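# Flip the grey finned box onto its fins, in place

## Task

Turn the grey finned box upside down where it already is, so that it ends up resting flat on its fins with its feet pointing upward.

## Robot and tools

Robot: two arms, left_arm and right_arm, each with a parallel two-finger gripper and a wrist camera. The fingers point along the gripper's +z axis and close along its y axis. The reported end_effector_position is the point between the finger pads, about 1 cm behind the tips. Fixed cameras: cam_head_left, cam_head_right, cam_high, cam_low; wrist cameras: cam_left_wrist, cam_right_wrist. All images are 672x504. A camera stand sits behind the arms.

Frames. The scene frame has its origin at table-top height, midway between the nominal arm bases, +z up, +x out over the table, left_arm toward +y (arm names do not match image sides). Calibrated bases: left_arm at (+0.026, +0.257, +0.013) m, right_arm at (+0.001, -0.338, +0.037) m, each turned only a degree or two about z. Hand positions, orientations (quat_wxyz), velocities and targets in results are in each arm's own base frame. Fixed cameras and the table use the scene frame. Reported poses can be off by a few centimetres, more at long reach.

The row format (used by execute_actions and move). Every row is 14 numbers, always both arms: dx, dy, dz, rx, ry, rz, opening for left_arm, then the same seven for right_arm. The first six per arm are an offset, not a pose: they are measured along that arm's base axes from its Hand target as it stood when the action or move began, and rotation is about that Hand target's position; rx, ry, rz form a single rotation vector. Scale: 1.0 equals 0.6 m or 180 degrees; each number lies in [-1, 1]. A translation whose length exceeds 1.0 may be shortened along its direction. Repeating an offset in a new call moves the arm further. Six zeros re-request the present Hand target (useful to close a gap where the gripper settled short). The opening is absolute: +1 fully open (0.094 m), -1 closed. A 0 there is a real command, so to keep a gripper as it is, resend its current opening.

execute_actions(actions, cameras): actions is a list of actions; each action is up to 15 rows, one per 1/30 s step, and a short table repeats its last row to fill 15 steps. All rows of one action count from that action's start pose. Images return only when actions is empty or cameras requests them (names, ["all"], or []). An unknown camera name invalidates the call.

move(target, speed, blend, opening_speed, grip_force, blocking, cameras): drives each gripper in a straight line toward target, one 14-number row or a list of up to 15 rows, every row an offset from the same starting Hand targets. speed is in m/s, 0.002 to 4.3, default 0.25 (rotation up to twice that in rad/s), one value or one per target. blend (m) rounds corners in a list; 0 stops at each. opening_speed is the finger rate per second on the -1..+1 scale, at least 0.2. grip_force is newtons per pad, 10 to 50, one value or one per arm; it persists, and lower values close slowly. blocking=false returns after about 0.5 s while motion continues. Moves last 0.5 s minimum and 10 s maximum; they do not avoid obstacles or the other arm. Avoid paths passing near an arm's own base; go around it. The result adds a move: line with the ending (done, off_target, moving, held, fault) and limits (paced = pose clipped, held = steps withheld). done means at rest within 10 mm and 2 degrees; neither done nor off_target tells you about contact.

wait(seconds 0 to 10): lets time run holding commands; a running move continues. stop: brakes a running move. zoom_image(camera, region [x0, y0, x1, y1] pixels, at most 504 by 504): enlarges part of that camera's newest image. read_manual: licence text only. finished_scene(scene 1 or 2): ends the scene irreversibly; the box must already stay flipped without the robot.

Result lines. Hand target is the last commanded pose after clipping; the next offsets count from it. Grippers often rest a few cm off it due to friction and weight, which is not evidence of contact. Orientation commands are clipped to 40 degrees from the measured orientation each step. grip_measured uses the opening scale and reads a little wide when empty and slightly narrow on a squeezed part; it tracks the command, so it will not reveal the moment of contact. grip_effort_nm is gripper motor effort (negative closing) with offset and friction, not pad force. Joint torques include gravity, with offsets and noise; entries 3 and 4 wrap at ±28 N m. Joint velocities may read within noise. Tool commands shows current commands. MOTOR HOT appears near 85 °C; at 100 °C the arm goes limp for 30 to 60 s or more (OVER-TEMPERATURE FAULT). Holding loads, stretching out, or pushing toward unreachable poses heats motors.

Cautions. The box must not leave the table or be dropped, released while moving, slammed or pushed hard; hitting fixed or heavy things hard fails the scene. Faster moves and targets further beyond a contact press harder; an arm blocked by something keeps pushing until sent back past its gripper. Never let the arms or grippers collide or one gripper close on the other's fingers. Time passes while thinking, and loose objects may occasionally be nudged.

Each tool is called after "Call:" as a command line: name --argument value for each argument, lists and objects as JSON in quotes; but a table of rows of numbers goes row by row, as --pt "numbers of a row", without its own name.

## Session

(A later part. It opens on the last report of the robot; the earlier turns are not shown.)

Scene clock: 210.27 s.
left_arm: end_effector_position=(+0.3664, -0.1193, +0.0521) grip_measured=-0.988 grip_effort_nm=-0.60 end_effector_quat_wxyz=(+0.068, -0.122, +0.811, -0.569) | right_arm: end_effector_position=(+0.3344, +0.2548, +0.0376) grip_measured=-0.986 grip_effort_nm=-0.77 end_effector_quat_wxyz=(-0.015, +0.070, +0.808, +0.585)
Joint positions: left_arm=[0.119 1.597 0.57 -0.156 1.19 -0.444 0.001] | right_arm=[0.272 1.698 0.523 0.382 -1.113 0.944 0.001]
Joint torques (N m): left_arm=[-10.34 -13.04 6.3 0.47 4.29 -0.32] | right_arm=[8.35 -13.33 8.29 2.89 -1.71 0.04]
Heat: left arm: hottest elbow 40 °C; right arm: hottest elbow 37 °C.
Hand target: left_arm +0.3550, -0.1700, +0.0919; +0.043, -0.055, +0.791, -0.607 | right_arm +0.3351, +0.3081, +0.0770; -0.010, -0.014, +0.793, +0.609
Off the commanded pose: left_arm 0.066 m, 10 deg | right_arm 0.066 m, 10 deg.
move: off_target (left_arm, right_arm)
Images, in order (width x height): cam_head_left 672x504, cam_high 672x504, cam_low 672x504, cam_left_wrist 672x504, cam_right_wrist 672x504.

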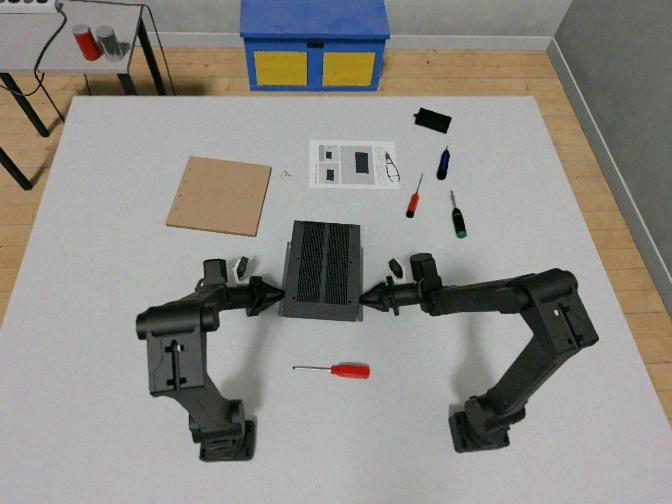

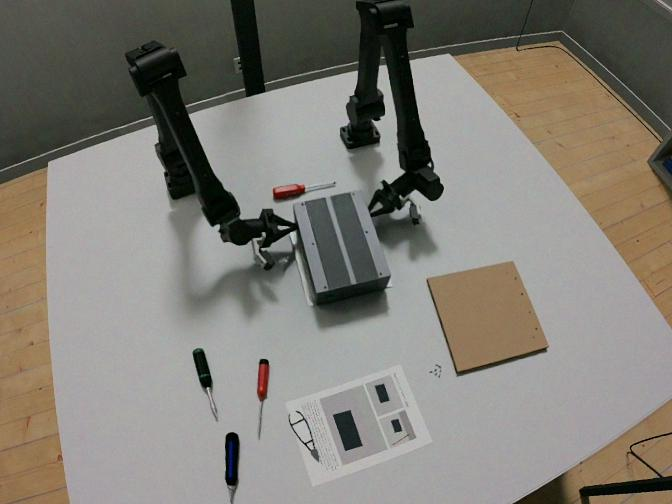

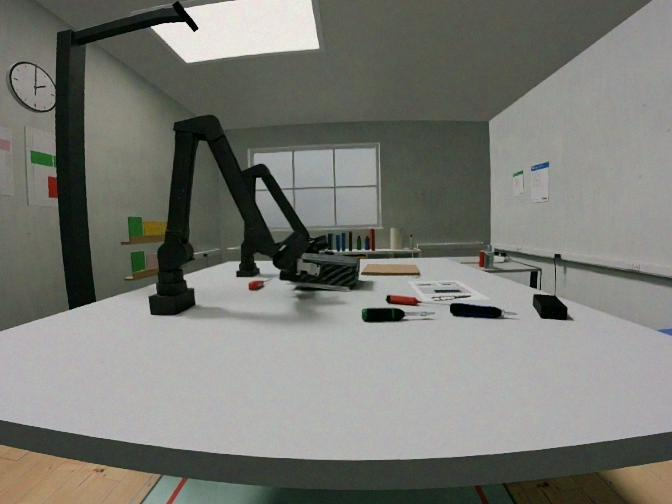

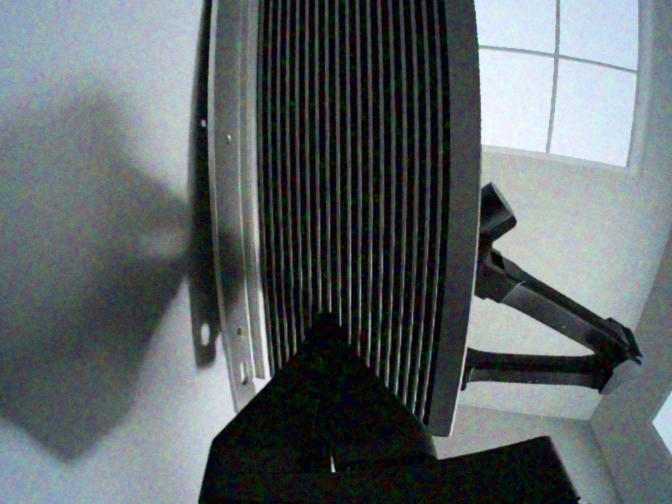

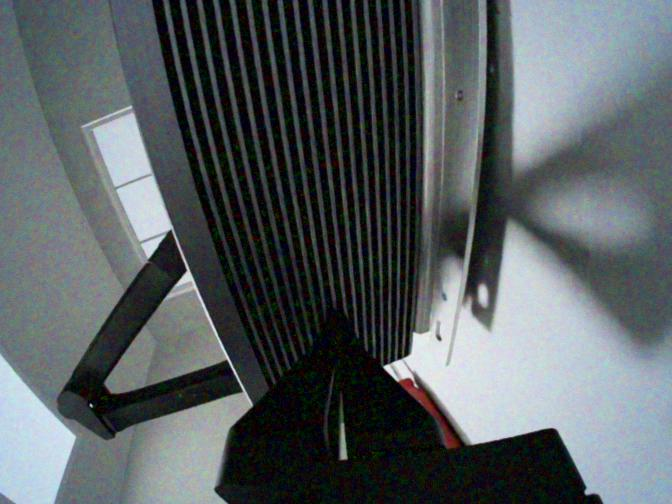

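Call:
move --pt "0.0233 0.0017 0.0567 0 0 0 -1 0.0233 0 0.0567 0 0 0 -1" --pt "0.0762 0.005 0.13 0 0 0 -1 0.0762 0 0.13 0 0 0 -1" --speed 0.05 --blend '[0.008,0]' --cameras '["cam_head_left","cam_high","cam_low","cam_left_wrist","cam_right_wrist"]'

Scene clock: 228.50 s.
left_arm: end_effector_position=(+0.3953, -0.1148, +0.1120) grip_measured=-0.988 grip_effort_nm=-0.60 end_effector_quat_wxyz=(+0.044, -0.141, +0.810, -0.568) | right_arm: end_effector_position=(+0.3542, +0.2599, +0.0961) grip_measured=-0.986 grip_effort_nm=-0.77 end_effector_quat_wxyz=(-0.048, +0.083, +0.811, +0.578)
Joint positions: left_arm=[0.122 1.502 0.717 -0.458 1.191 -0.446 0.001] | right_arm=[0.267 1.547 0.644 0.014 -1.135 0.915 0.001]
Joint torques (N m): left_arm=[-10.05 -13.33 11.38 0.44 4.43 -0.13] | right_arm=[5.3 -11.93 13.75 2.54 -2.13 -0.33]
Heat: left arm: hottest wrist yaw 57 °C; right arm: hottest elbow 39 °C.
Hand target: left_arm +0.4008, -0.1671, +0.1699; +0.043, -0.055, +0.791, -0.607 | right_arm +0.3807, +0.3081, +0.1549; -0.010, -0.014, +0.793, +0.609
Off the commanded pose: left_arm 0.078 m, 11 deg | right_arm 0.081 m, 13 deg.
move: off_target (left_arm, right_arm)
Images, in order (width x height): cam_head_left 672x504, cam_high 672x504, cam_low 672x504, cam_left_wrist 672x504, cam_right_wrist 672x504.

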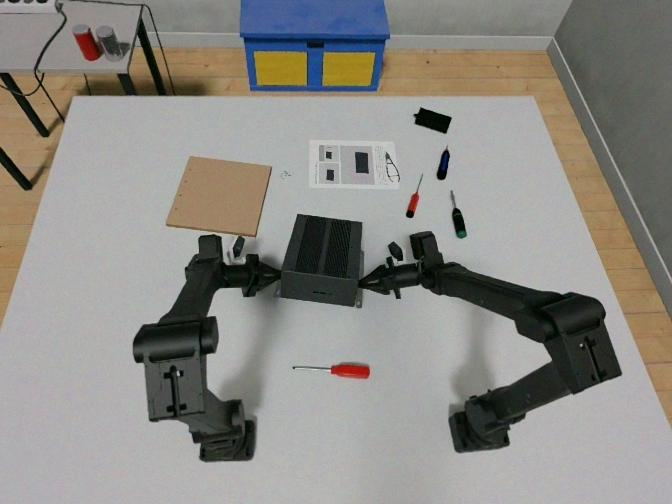

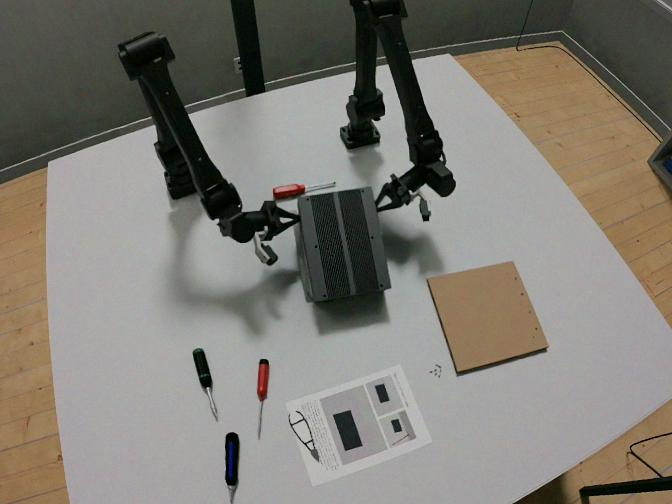

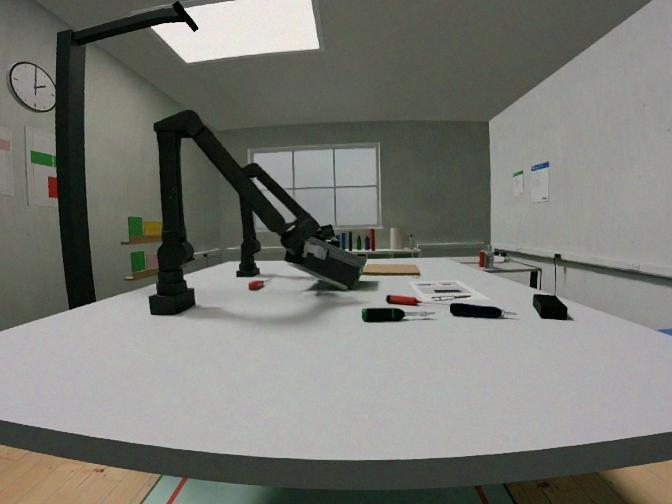

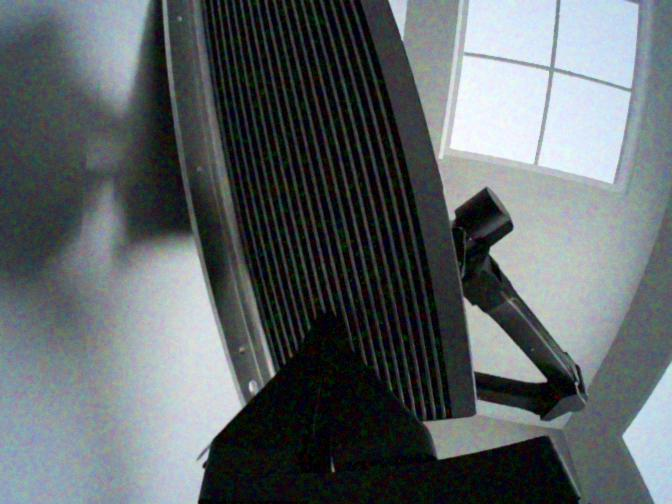

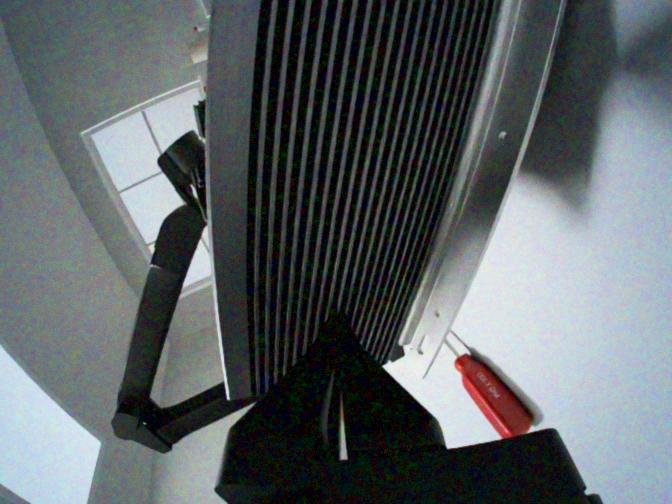

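Call:
move --target '[0.0917,0.0067,0.0667,0,0,0,-1,0.125,0.0133,0.0667,0,0,0,-1]' --speed 0.05 --cameras '["cam_head_left","cam_high","cam_low","cam_left_wrist","cam_right_wrist"]'

Scene clock: 249.97 s.
left_arm: end_effector_position=(+0.4605, -0.1045, +0.1754) grip_measured=-0.988 grip_effort_nm=-0.60 end_effector_quat_wxyz=(+0.071, -0.119, +0.805, -0.576) | right_arm: end_effector_position=(+0.4286, +0.2647, +0.1514) grip_measured=-0.986 grip_effort_nm=-0.77 end_effector_quat_wxyz=(-0.042, +0.067, +0.802, +0.593)
Joint positions: left_arm=[0.13 1.529 0.944 -0.601 1.212 -0.431 0.001] | right_arm=[0.228 1.598 0.898 -0.21 -1.19 0.85 0.001]
Joint torques (N m): left_arm=[-10.34 -12.04 11.21 0.35 3.55 -0.2] | right_arm=[6.12 -11.11 15.66 2.74 -0.92 -0.29]
Heat: left arm: hottest wrist yaw 71 °C; right arm: hottest elbow 44 °C.
Hand target: left_arm +0.4558, -0.1631, +0.2098; +0.042, -0.055, +0.791, -0.607 | right_arm +0.4557, +0.3161, +0.1950; -0.010, -0.014, +0.793, +0.609
Off the commanded pose: left_arm 0.068 m, 9 deg | right_arm 0.073 m, 10 deg.
move: off_target (left_arm, right_arm)
Images, in order (width x height): cam_head_left 672x504, cam_high 672x504, cam_low 672x504, cam_left_wrist 672x504, cam_right_wrist 672x504.

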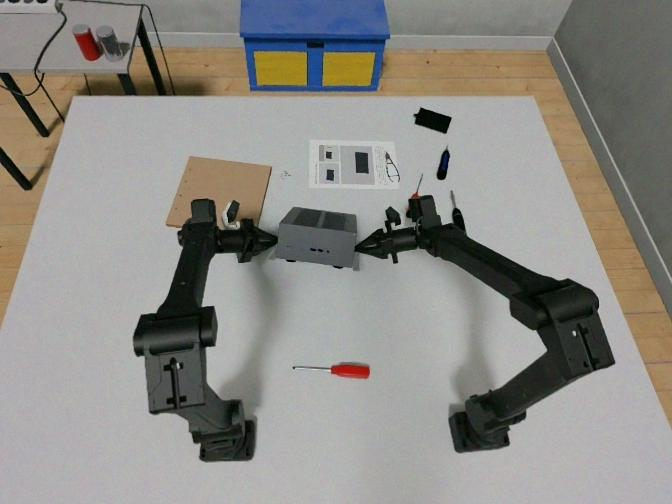

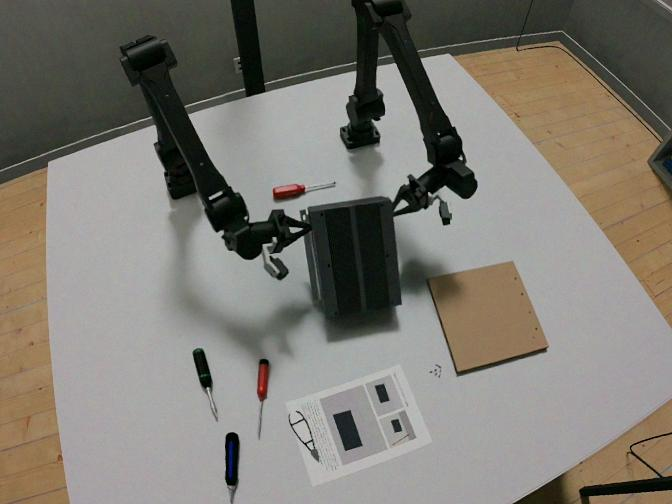

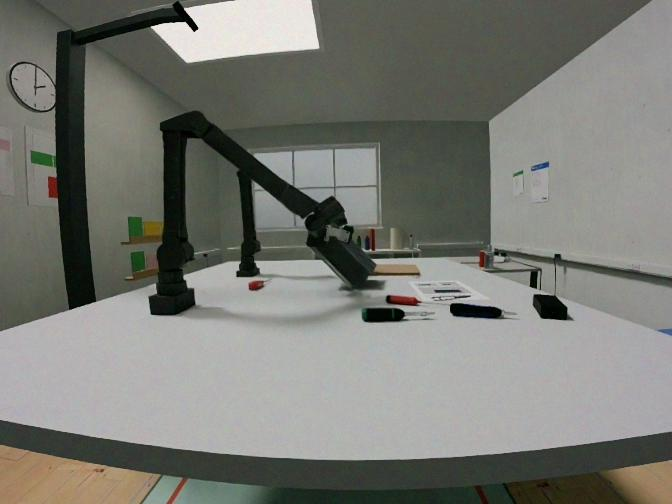

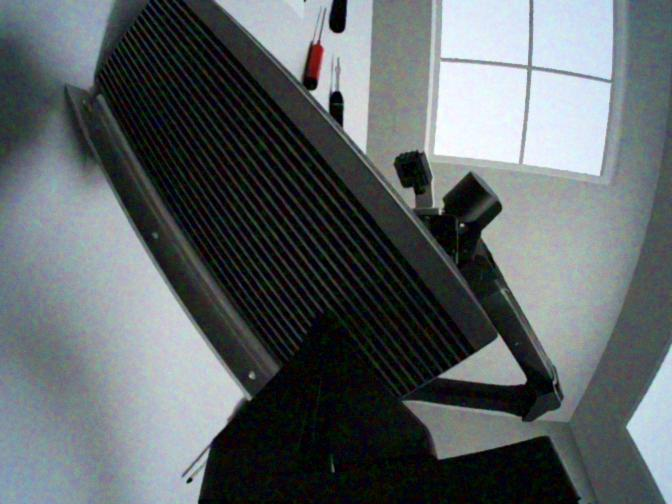

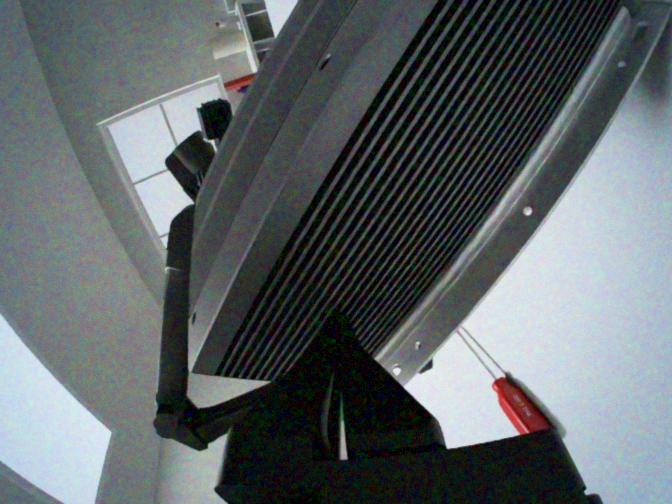

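Call:
move --pt "0.0775 0.0053 0.0133 0 0 0 -1 0.0667 0 0.03 0 0 0 -1" --pt "0.1707 0.0117 0.01 0 0 0 -1 0.148 0 0.0217 0 0 0 -1" --pt "0.25 0.0175 -0.0067 0 0 0 -1 0.217 0 0.0 0 0 0 -1" --speed 0.05 --blend '[0.008,0.008,0]' --cameras '["cam_head_left","cam_high","cam_low"]'

Scene clock: 269.33 s.
left_arm: end_effector_position=(+0.6079, -0.0980, +0.2167) grip_measured=-0.988 grip_effort_nm=-0.60 end_effector_quat_wxyz=(+0.082, -0.087, +0.792, -0.599) | right_arm: end_effector_position=(+0.5914, +0.2611, +0.1871) grip_measured=-0.986 grip_effort_nm=-0.77 end_effector_quat_wxyz=(+0.006, +0.034, +0.797, +0.603)
Joint positions: left_arm=[0.114 1.837 1.441 -0.737 1.269 -0.43 0.001] | right_arm=[0.161 1.892 1.418 -0.453 -1.224 0.706 0.001]
Joint torques (N m): left_arm=[-8.18 -13.68 10.36 0.42 1.37 0.05] | right_arm=[6.18 -15.44 11.62 1.35 -1.15 -0.25]
Heat: left arm: hottest wrist yaw 66 °C; right arm: hottest elbow 53 °C.
Hand target: left_arm +0.6058, -0.1525, +0.2059; +0.043, -0.055, +0.791, -0.607 | right_arm +0.5860, +0.3159, +0.1951; -0.010, -0.014, +0.793, +0.609
Off the commanded pose: left_arm 0.056 m, 6 deg | right_arm 0.056 m, 6 deg.
move: off_target (left_arm, right_arm)
Images, in order (width x height): cam_head_left 672x504, cam_high 672x504, cam_low 672x504.

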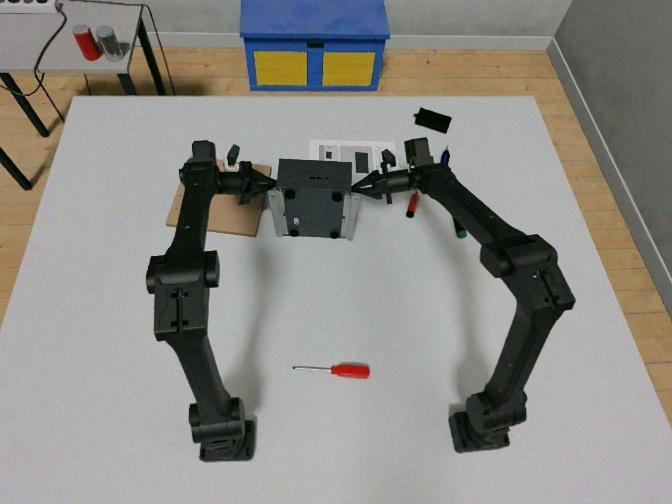

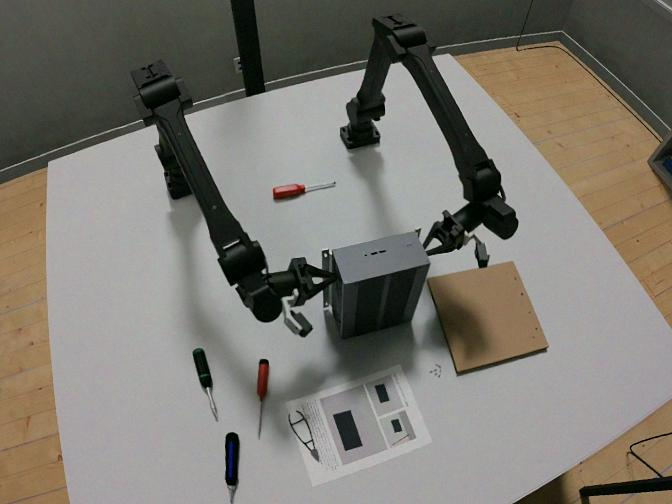

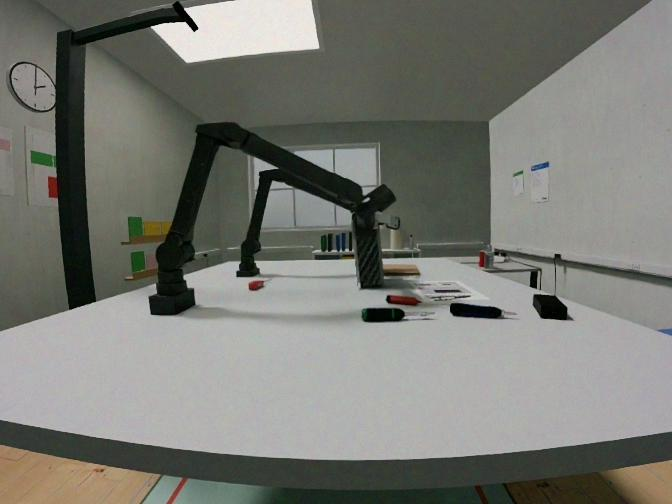

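Call:
move --target '[0.03,0.002,-0.012,0,0,0,-1,0.03,0,-0.012,0,0,0,-1]' --speed 0.03 --cameras '["cam_head_left","cam_high","cam_low"]'

Scene clock: 274.67 s.
left_arm: end_effector_position=(+0.6258, -0.0944, +0.2123) grip_measured=-0.988 grip_effort_nm=-0.60 end_effector_quat_wxyz=(+0.084, -0.086, +0.792, -0.599) | right_arm: end_effector_position=(+0.6094, +0.2636, +0.1882) grip_measured=-0.986 grip_effort_nm=-0.77 end_effector_quat_wxyz=(+0.009, +0.026, +0.795, +0.606)
Joint positions: left_arm=[0.117 1.885 1.5 -0.748 1.27 -0.425 0.001] | right_arm=[0.159 1.937 1.487 -0.48 -1.233 0.688 0.001]
Joint torques (N m): left_arm=[-8.18 -14.33 10.41 0.5 1.32 -0.01] | right_arm=[5.77 -15.27 11.33 1.24 -0.92 -0.24]
Heat: left arm: hottest wrist yaw 61 °C; right arm: hottest elbow 52 °C.
Hand target: left_arm +0.6239, -0.1512, +0.1986; +0.043, -0.056, +0.791, -0.607 | right_arm +0.6039, +0.3161, +0.1880; -0.010, -0.014, +0.793, +0.609
Off the commanded pose: left_arm 0.059 m, 6 deg | right_arm 0.053 m, 5 deg.
move: off_target (left_arm, right_arm)
Images, in order (width x height): cam_head_left 672x504, cam_high 672x504, cam_low 672x504.

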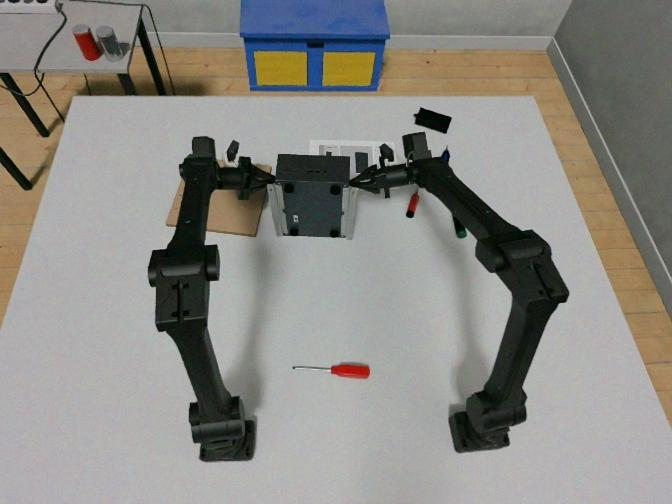

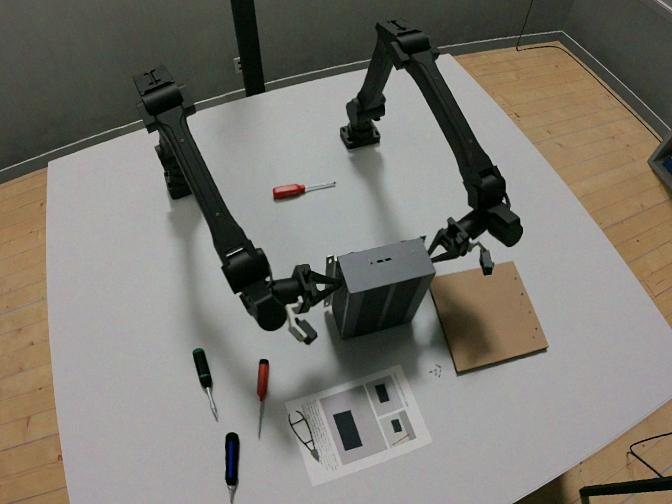

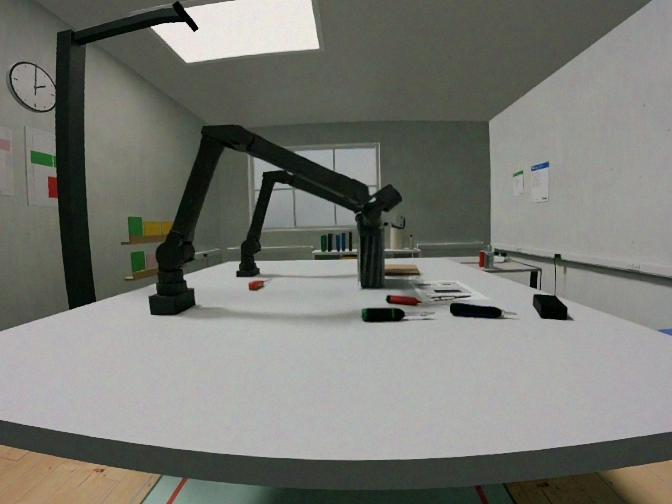

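Call:
zoom_image --camera "cam_low" --region '[320, 180, 440, 300]'

Call:
zoom_image --camera "cam_head_left" --region '[240, 130, 400, 250]'

Scaled by 4.200.

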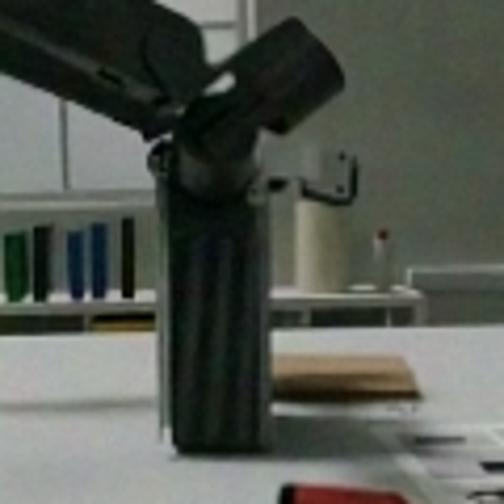

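Scaled by 3.150.

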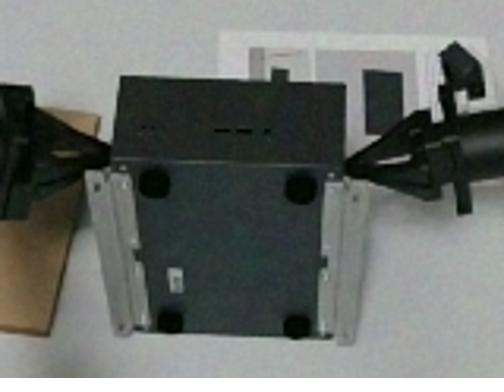

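Call:
move --pt "0 0.11 0 0 0 0 -1 0 -0.104 0 0 0 0 -1" --pt "0 0.2833 0 0 0 0 -1 0 -0.2833 0 0 0 0 -1" --pt "0.185 0.2833 0 0 0 -0.0444 -1 0.16 -0.2833 0 0 0 0.0278 -1" --speed '[0.08,0.15,0.2]' --blend '[0,0.02,0]' --cameras '["cam_head_left","cam_high","cam_low"]'

Scene clock: 323.67 s.
left_arm: end_effector_position=(+0.7266, +0.0198, +0.2071) grip_measured=-0.988 grip_effort_nm=-0.60 end_effector_quat_wxyz=(+0.087, -0.058, +0.800, -0.591) | right_arm: end_effector_position=(+0.6920, +0.1472, +0.1818) grip_measured=-0.986 grip_effort_nm=-0.77 end_effector_quat_wxyz=(-0.015, -0.012, +0.797, +0.604)
Joint positions: left_arm=[0.259 2.377 2.343 -1.67 1.277 0.215 0.001] | right_arm=[-0.028 2.357 2.227 -1.679 -1.289 -0.239 0.001]
Joint torques (N m): left_arm=[-1.2 -20.37 12.16 0.1 0.84 -0.27] | right_arm=[-0.73 -22.01 10.84 -0.02 -0.54 -0.19]
Heat: left arm: hottest elbow 46 °C; right arm: hottest elbow 52 °C.
Hand target: left_arm +0.7348, +0.0187, +0.1986; +0.000, +0.000, +0.793, -0.609 | right_arm +0.7000, +0.1460, +0.1881; -0.036, -0.048, +0.792, +0.608
Off the commanded pose: left_arm 0.012 m, 12 deg | right_arm 0.010 m, 5 deg.
joint sent to its limit (left arm) — joint 4 (wrist pitch), lower limit. The joint targets are off in orientation, not in position.
joint sent to its limit (right arm) — joint 4 (wrist pitch), lower limit. The joint targets are off in orientation, not in position.
move: off_target (left_arm, right_arm)
Images, in order (width x height): cam_head_left 672x504, cam_high 672x504, cam_low 672x504.

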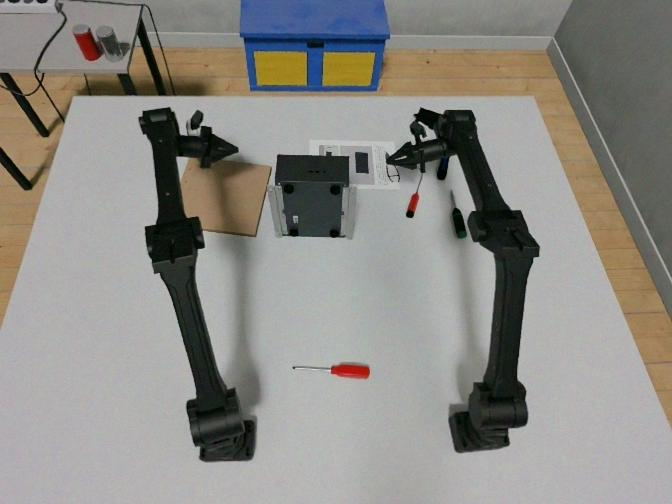

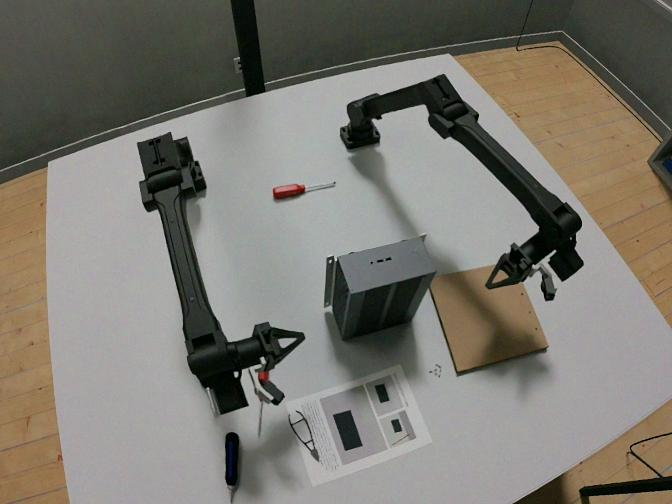

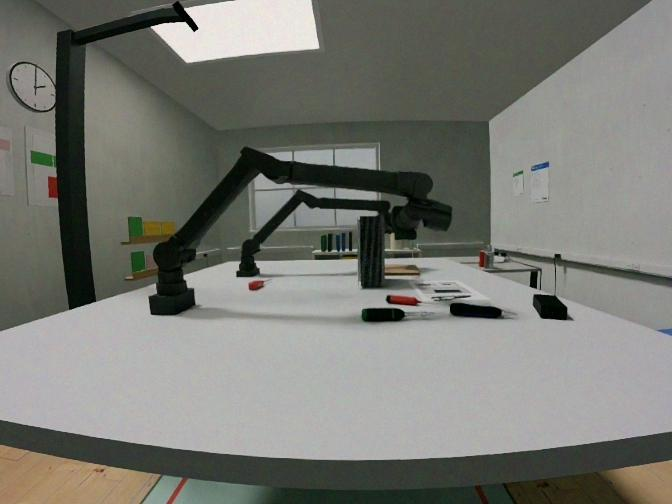

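Call:
move --pt "0 -0.2645 0 0 0 0 -1 0 0.265 0 0 0 0 -1" --pt "0 -0.2645 -0.2 0 0 0 -1 0 0.265 -0.2 0 0 0 -1" --speed '[0.15,0.12]' --cameras '["all"]'

Scene clock: 348.93 s.
left_arm: end_effector_position=(+0.7324, -0.1405, +0.0995) grip_measured=-0.988 grip_effort_nm=-0.60 end_effector_quat_wxyz=(+0.004, +0.002, +0.794, -0.608) | right_arm: end_effector_position=(+0.6990, +0.3005, +0.0710) grip_measured=-0.986 grip_effort_nm=-0.77 end_effector_quat_wxyz=(-0.036, -0.047, +0.791, +0.608)
Joint positions: left_arm=[0.038 2.513 2.302 -1.486 1.306 0.141 0.001] | right_arm=[0.184 2.445 2.088 -0.975 -1.303 0.248 0.001]
Joint torques (N m): left_arm=[-0.67 -21.66 9.16 0.84 0.78 -0.03] | right_arm=[-0.67 -22.89 8.05 1.37 -0.56 -0.06]
Heat: left arm: hottest elbow 48 °C; right arm: hottest elbow 50 °C.
Hand target: left_arm +0.7348, -0.1400, +0.0787; +0.000, +0.000, +0.793, -0.609 | right_arm +0.6999, +0.3050, +0.0681; -0.036, -0.048, +0.792, +0.608
Off the commanded pose: left_arm 0.021 m, 1 deg | right_arm 0.005 m, 0 deg.
move: off_target (left_arm)

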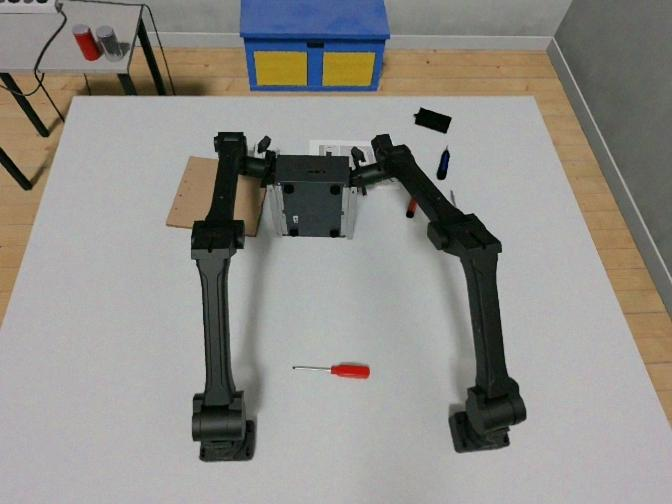

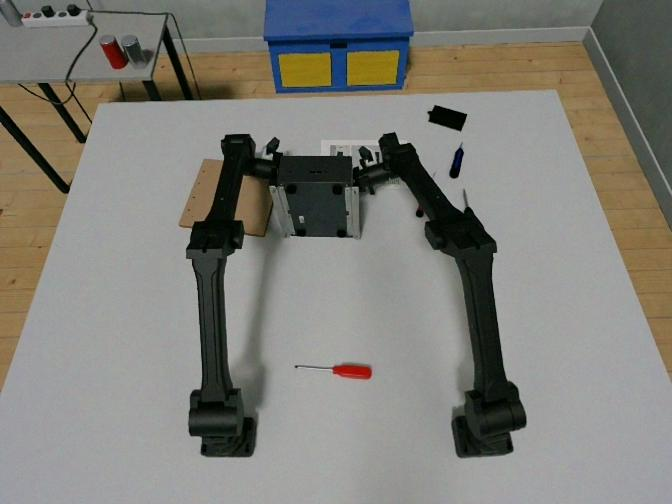

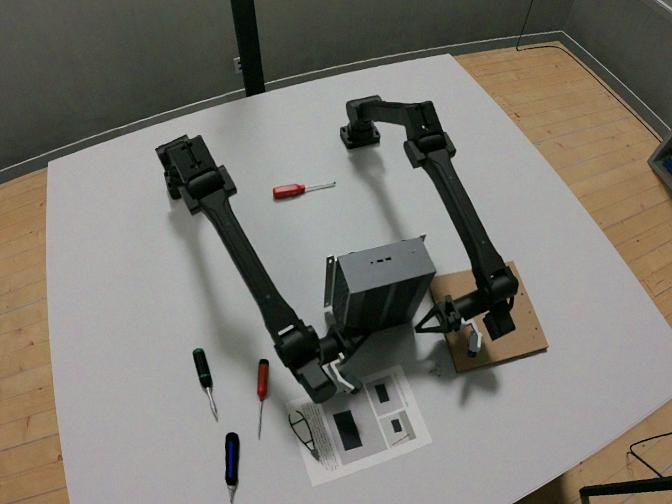

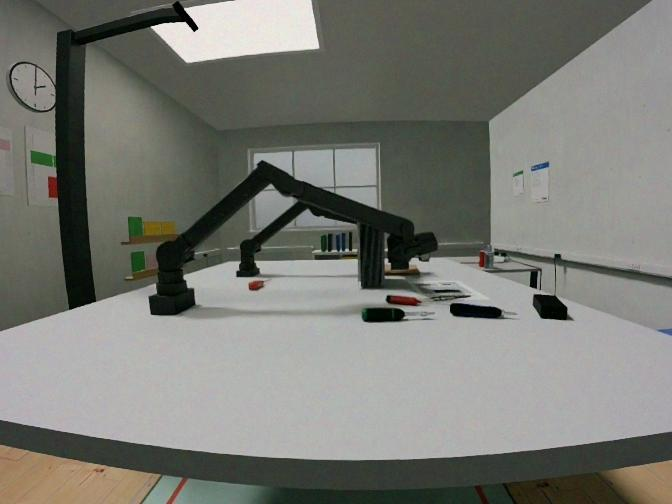

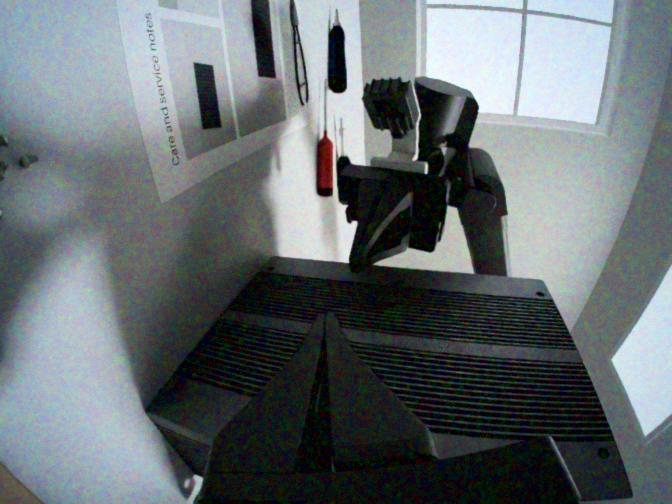

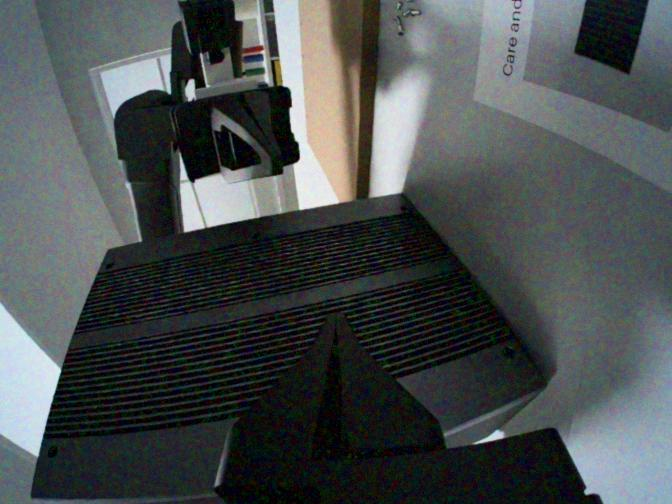

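Call:
move --target '[0,0,-0.09,0,0,0,-1,0,0,-0.0817,0,0,0,-1]' --speed 0.08 --cameras '["cam_head_left","cam_low","cam_left_wrist","cam_right_wrist"]'

Scene clock: 357.37 s.
left_arm: end_effector_position=(+0.7332, -0.1405, +0.0447) grip_measured=-0.988 grip_effort_nm=-0.60 end_effector_quat_wxyz=(+0.003, +0.002, +0.794, -0.608) | right_arm: end_effector_position=(+0.6991, +0.3005, +0.0231) grip_measured=-0.986 grip_effort_nm=-0.76 end_effector_quat_wxyz=(-0.036, -0.047, +0.791, +0.608)
Joint positions: left_arm=[0.038 2.575 2.275 -1.4 1.306 0.141 0.001] | right_arm=[0.184 2.507 2.074 -0.897 -1.303 0.249 0.001]
Joint torques (N m): left_arm=[-0.79 -21.6 9.14 0.85 0.78 -0.03] | right_arm=[-0.44 -23.65 8.18 1.44 -0.56 0]
Heat: left arm: hottest elbow 47 °C; right arm: hottest elbow 49 °C.
Hand target: left_arm +0.7348, -0.1400, +0.0247; +0.000, +0.000, +0.793, -0.609 | right_arm +0.6999, +0.3049, +0.0190; -0.037, -0.048, +0.792, +0.608
Off the commanded pose: left_arm 0.020 m, 0 deg | right_arm 0.006 m, 0 deg.
move: off_target (left_arm)
Images, in order (width x height): cam_head_left 672x504, cam_low 672x504, cam_left_wrist 672x504, cam_right_wrist 672x504.

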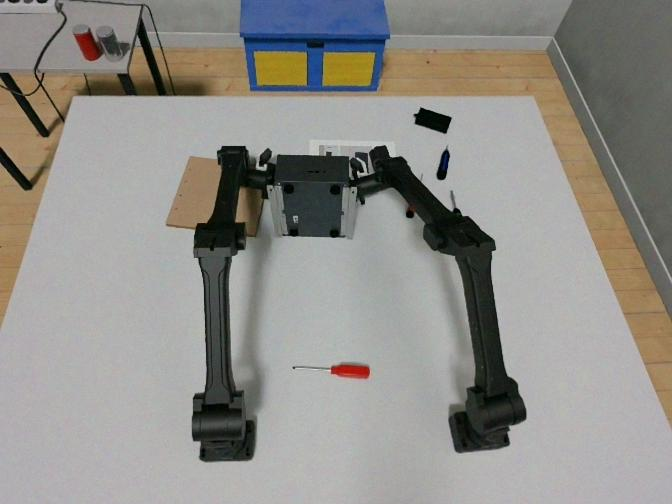

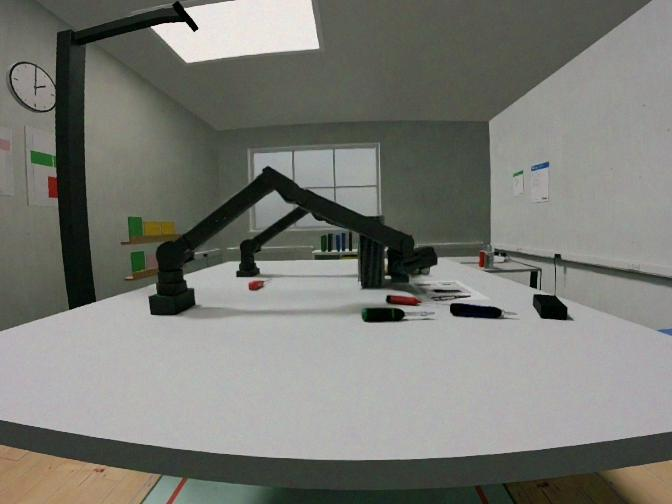

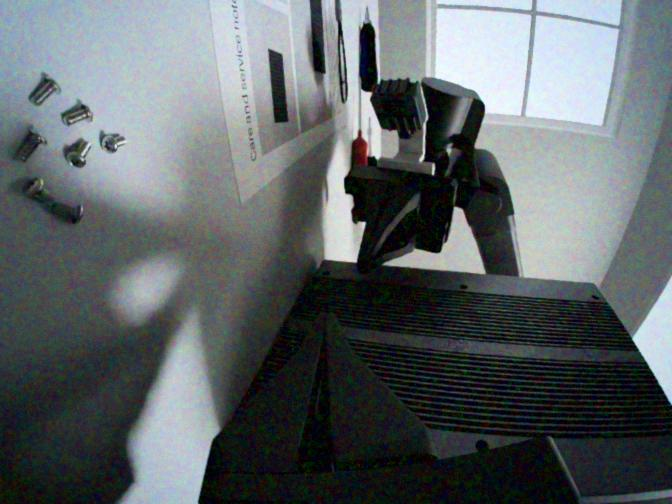

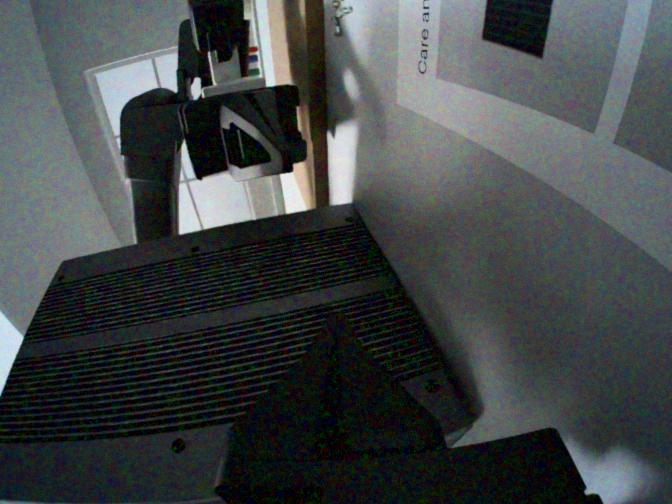

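Call:
move --pt "-0.0583 -0.004 -0.0133 0 0 0 -1 -0.0583 0 -0.0133 0 0 0 -1" --pt "-0.1417 -0.01 -0.0133 0 0 0 -1 -0.125 0 -0.0133 0 0 0 -1" --speed '[0.08,0.04]' --blend '[0.01,0]' --cameras '["cam_head_left","cam_high","cam_low","cam_left_wrist","cam_right_wrist"]'

Scene clock: 375.33 s.
left_arm: end_effector_position=(+0.6614, -0.1411, +0.0314) grip_measured=-0.988 grip_effort_nm=-0.60 end_effector_quat_wxyz=(+0.022, +0.014, +0.791, -0.611) | right_arm: end_effector_position=(+0.6342, +0.2866, +0.0037) grip_measured=-0.986 grip_effort_nm=-0.76 end_effector_quat_wxyz=(-0.030, -0.037, +0.793, +0.607)
Joint positions: left_arm=[0.042 2.365 1.817 -1.115 1.315 0.149 0.001] | right_arm=[0.182 2.348 1.692 -0.603 -1.293 0.325 0.001]
Joint torques (N m): left_arm=[-1.44 -20.95 5.35 0.32 0.42 -0.26] | right_arm=[1.79 -22.89 5.96 1.02 -0.73 -0.06]
Heat: left arm: hottest elbow 46 °C; right arm: hottest elbow 45 °C.
Hand target: left_arm +0.6498, -0.1459, +0.0168; +0.000, +0.000, +0.793, -0.609 | right_arm +0.6249, +0.3050, +0.0110; -0.037, -0.048, +0.792, +0.608
Off the commanded pose: left_arm 0.019 m, 3 deg | right_arm 0.022 m, 2 deg.
move: off_target (left_arm, right_arm)
Images, in order (width x height): cam_head_left 672x504, cam_high 672x504, cam_low 672x504, cam_left_wrist 672x504, cam_right_wrist 672x504.

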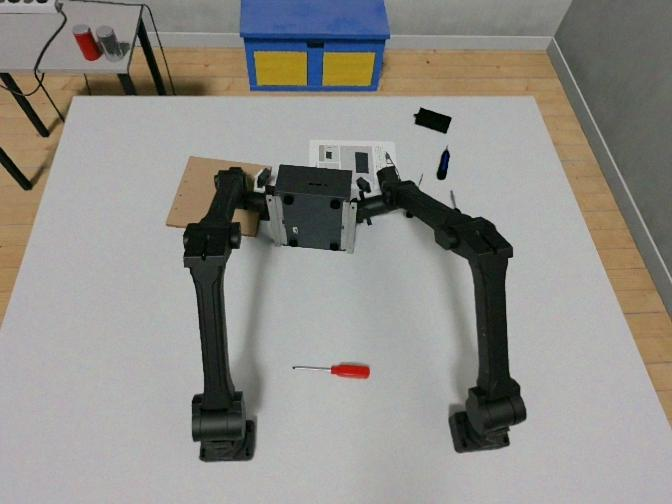

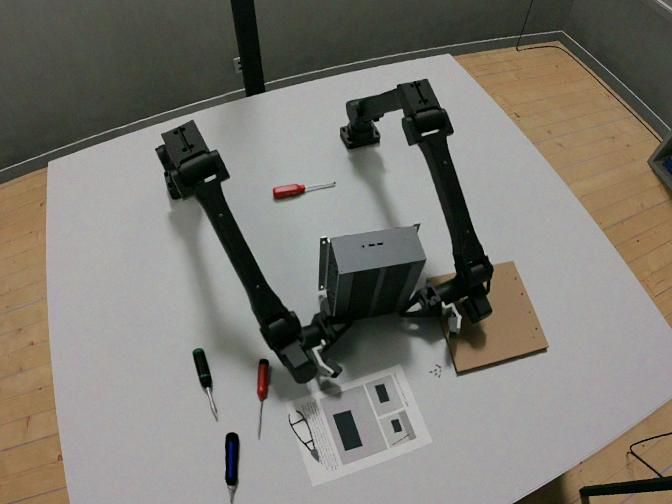

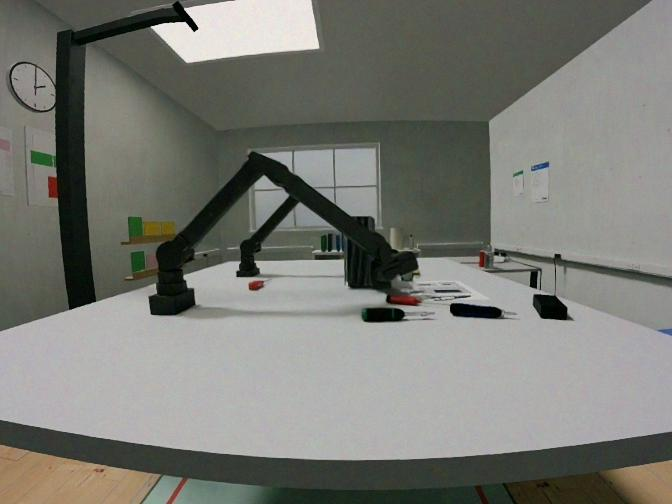

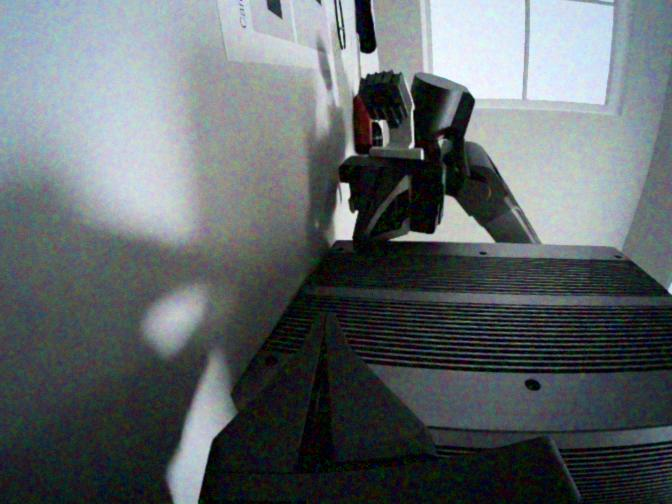

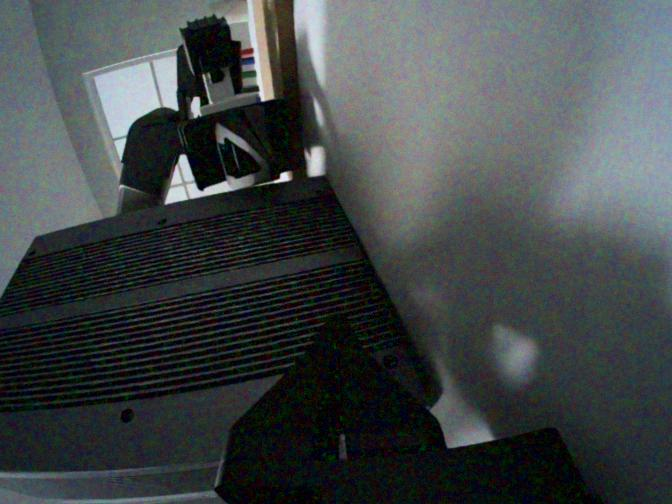

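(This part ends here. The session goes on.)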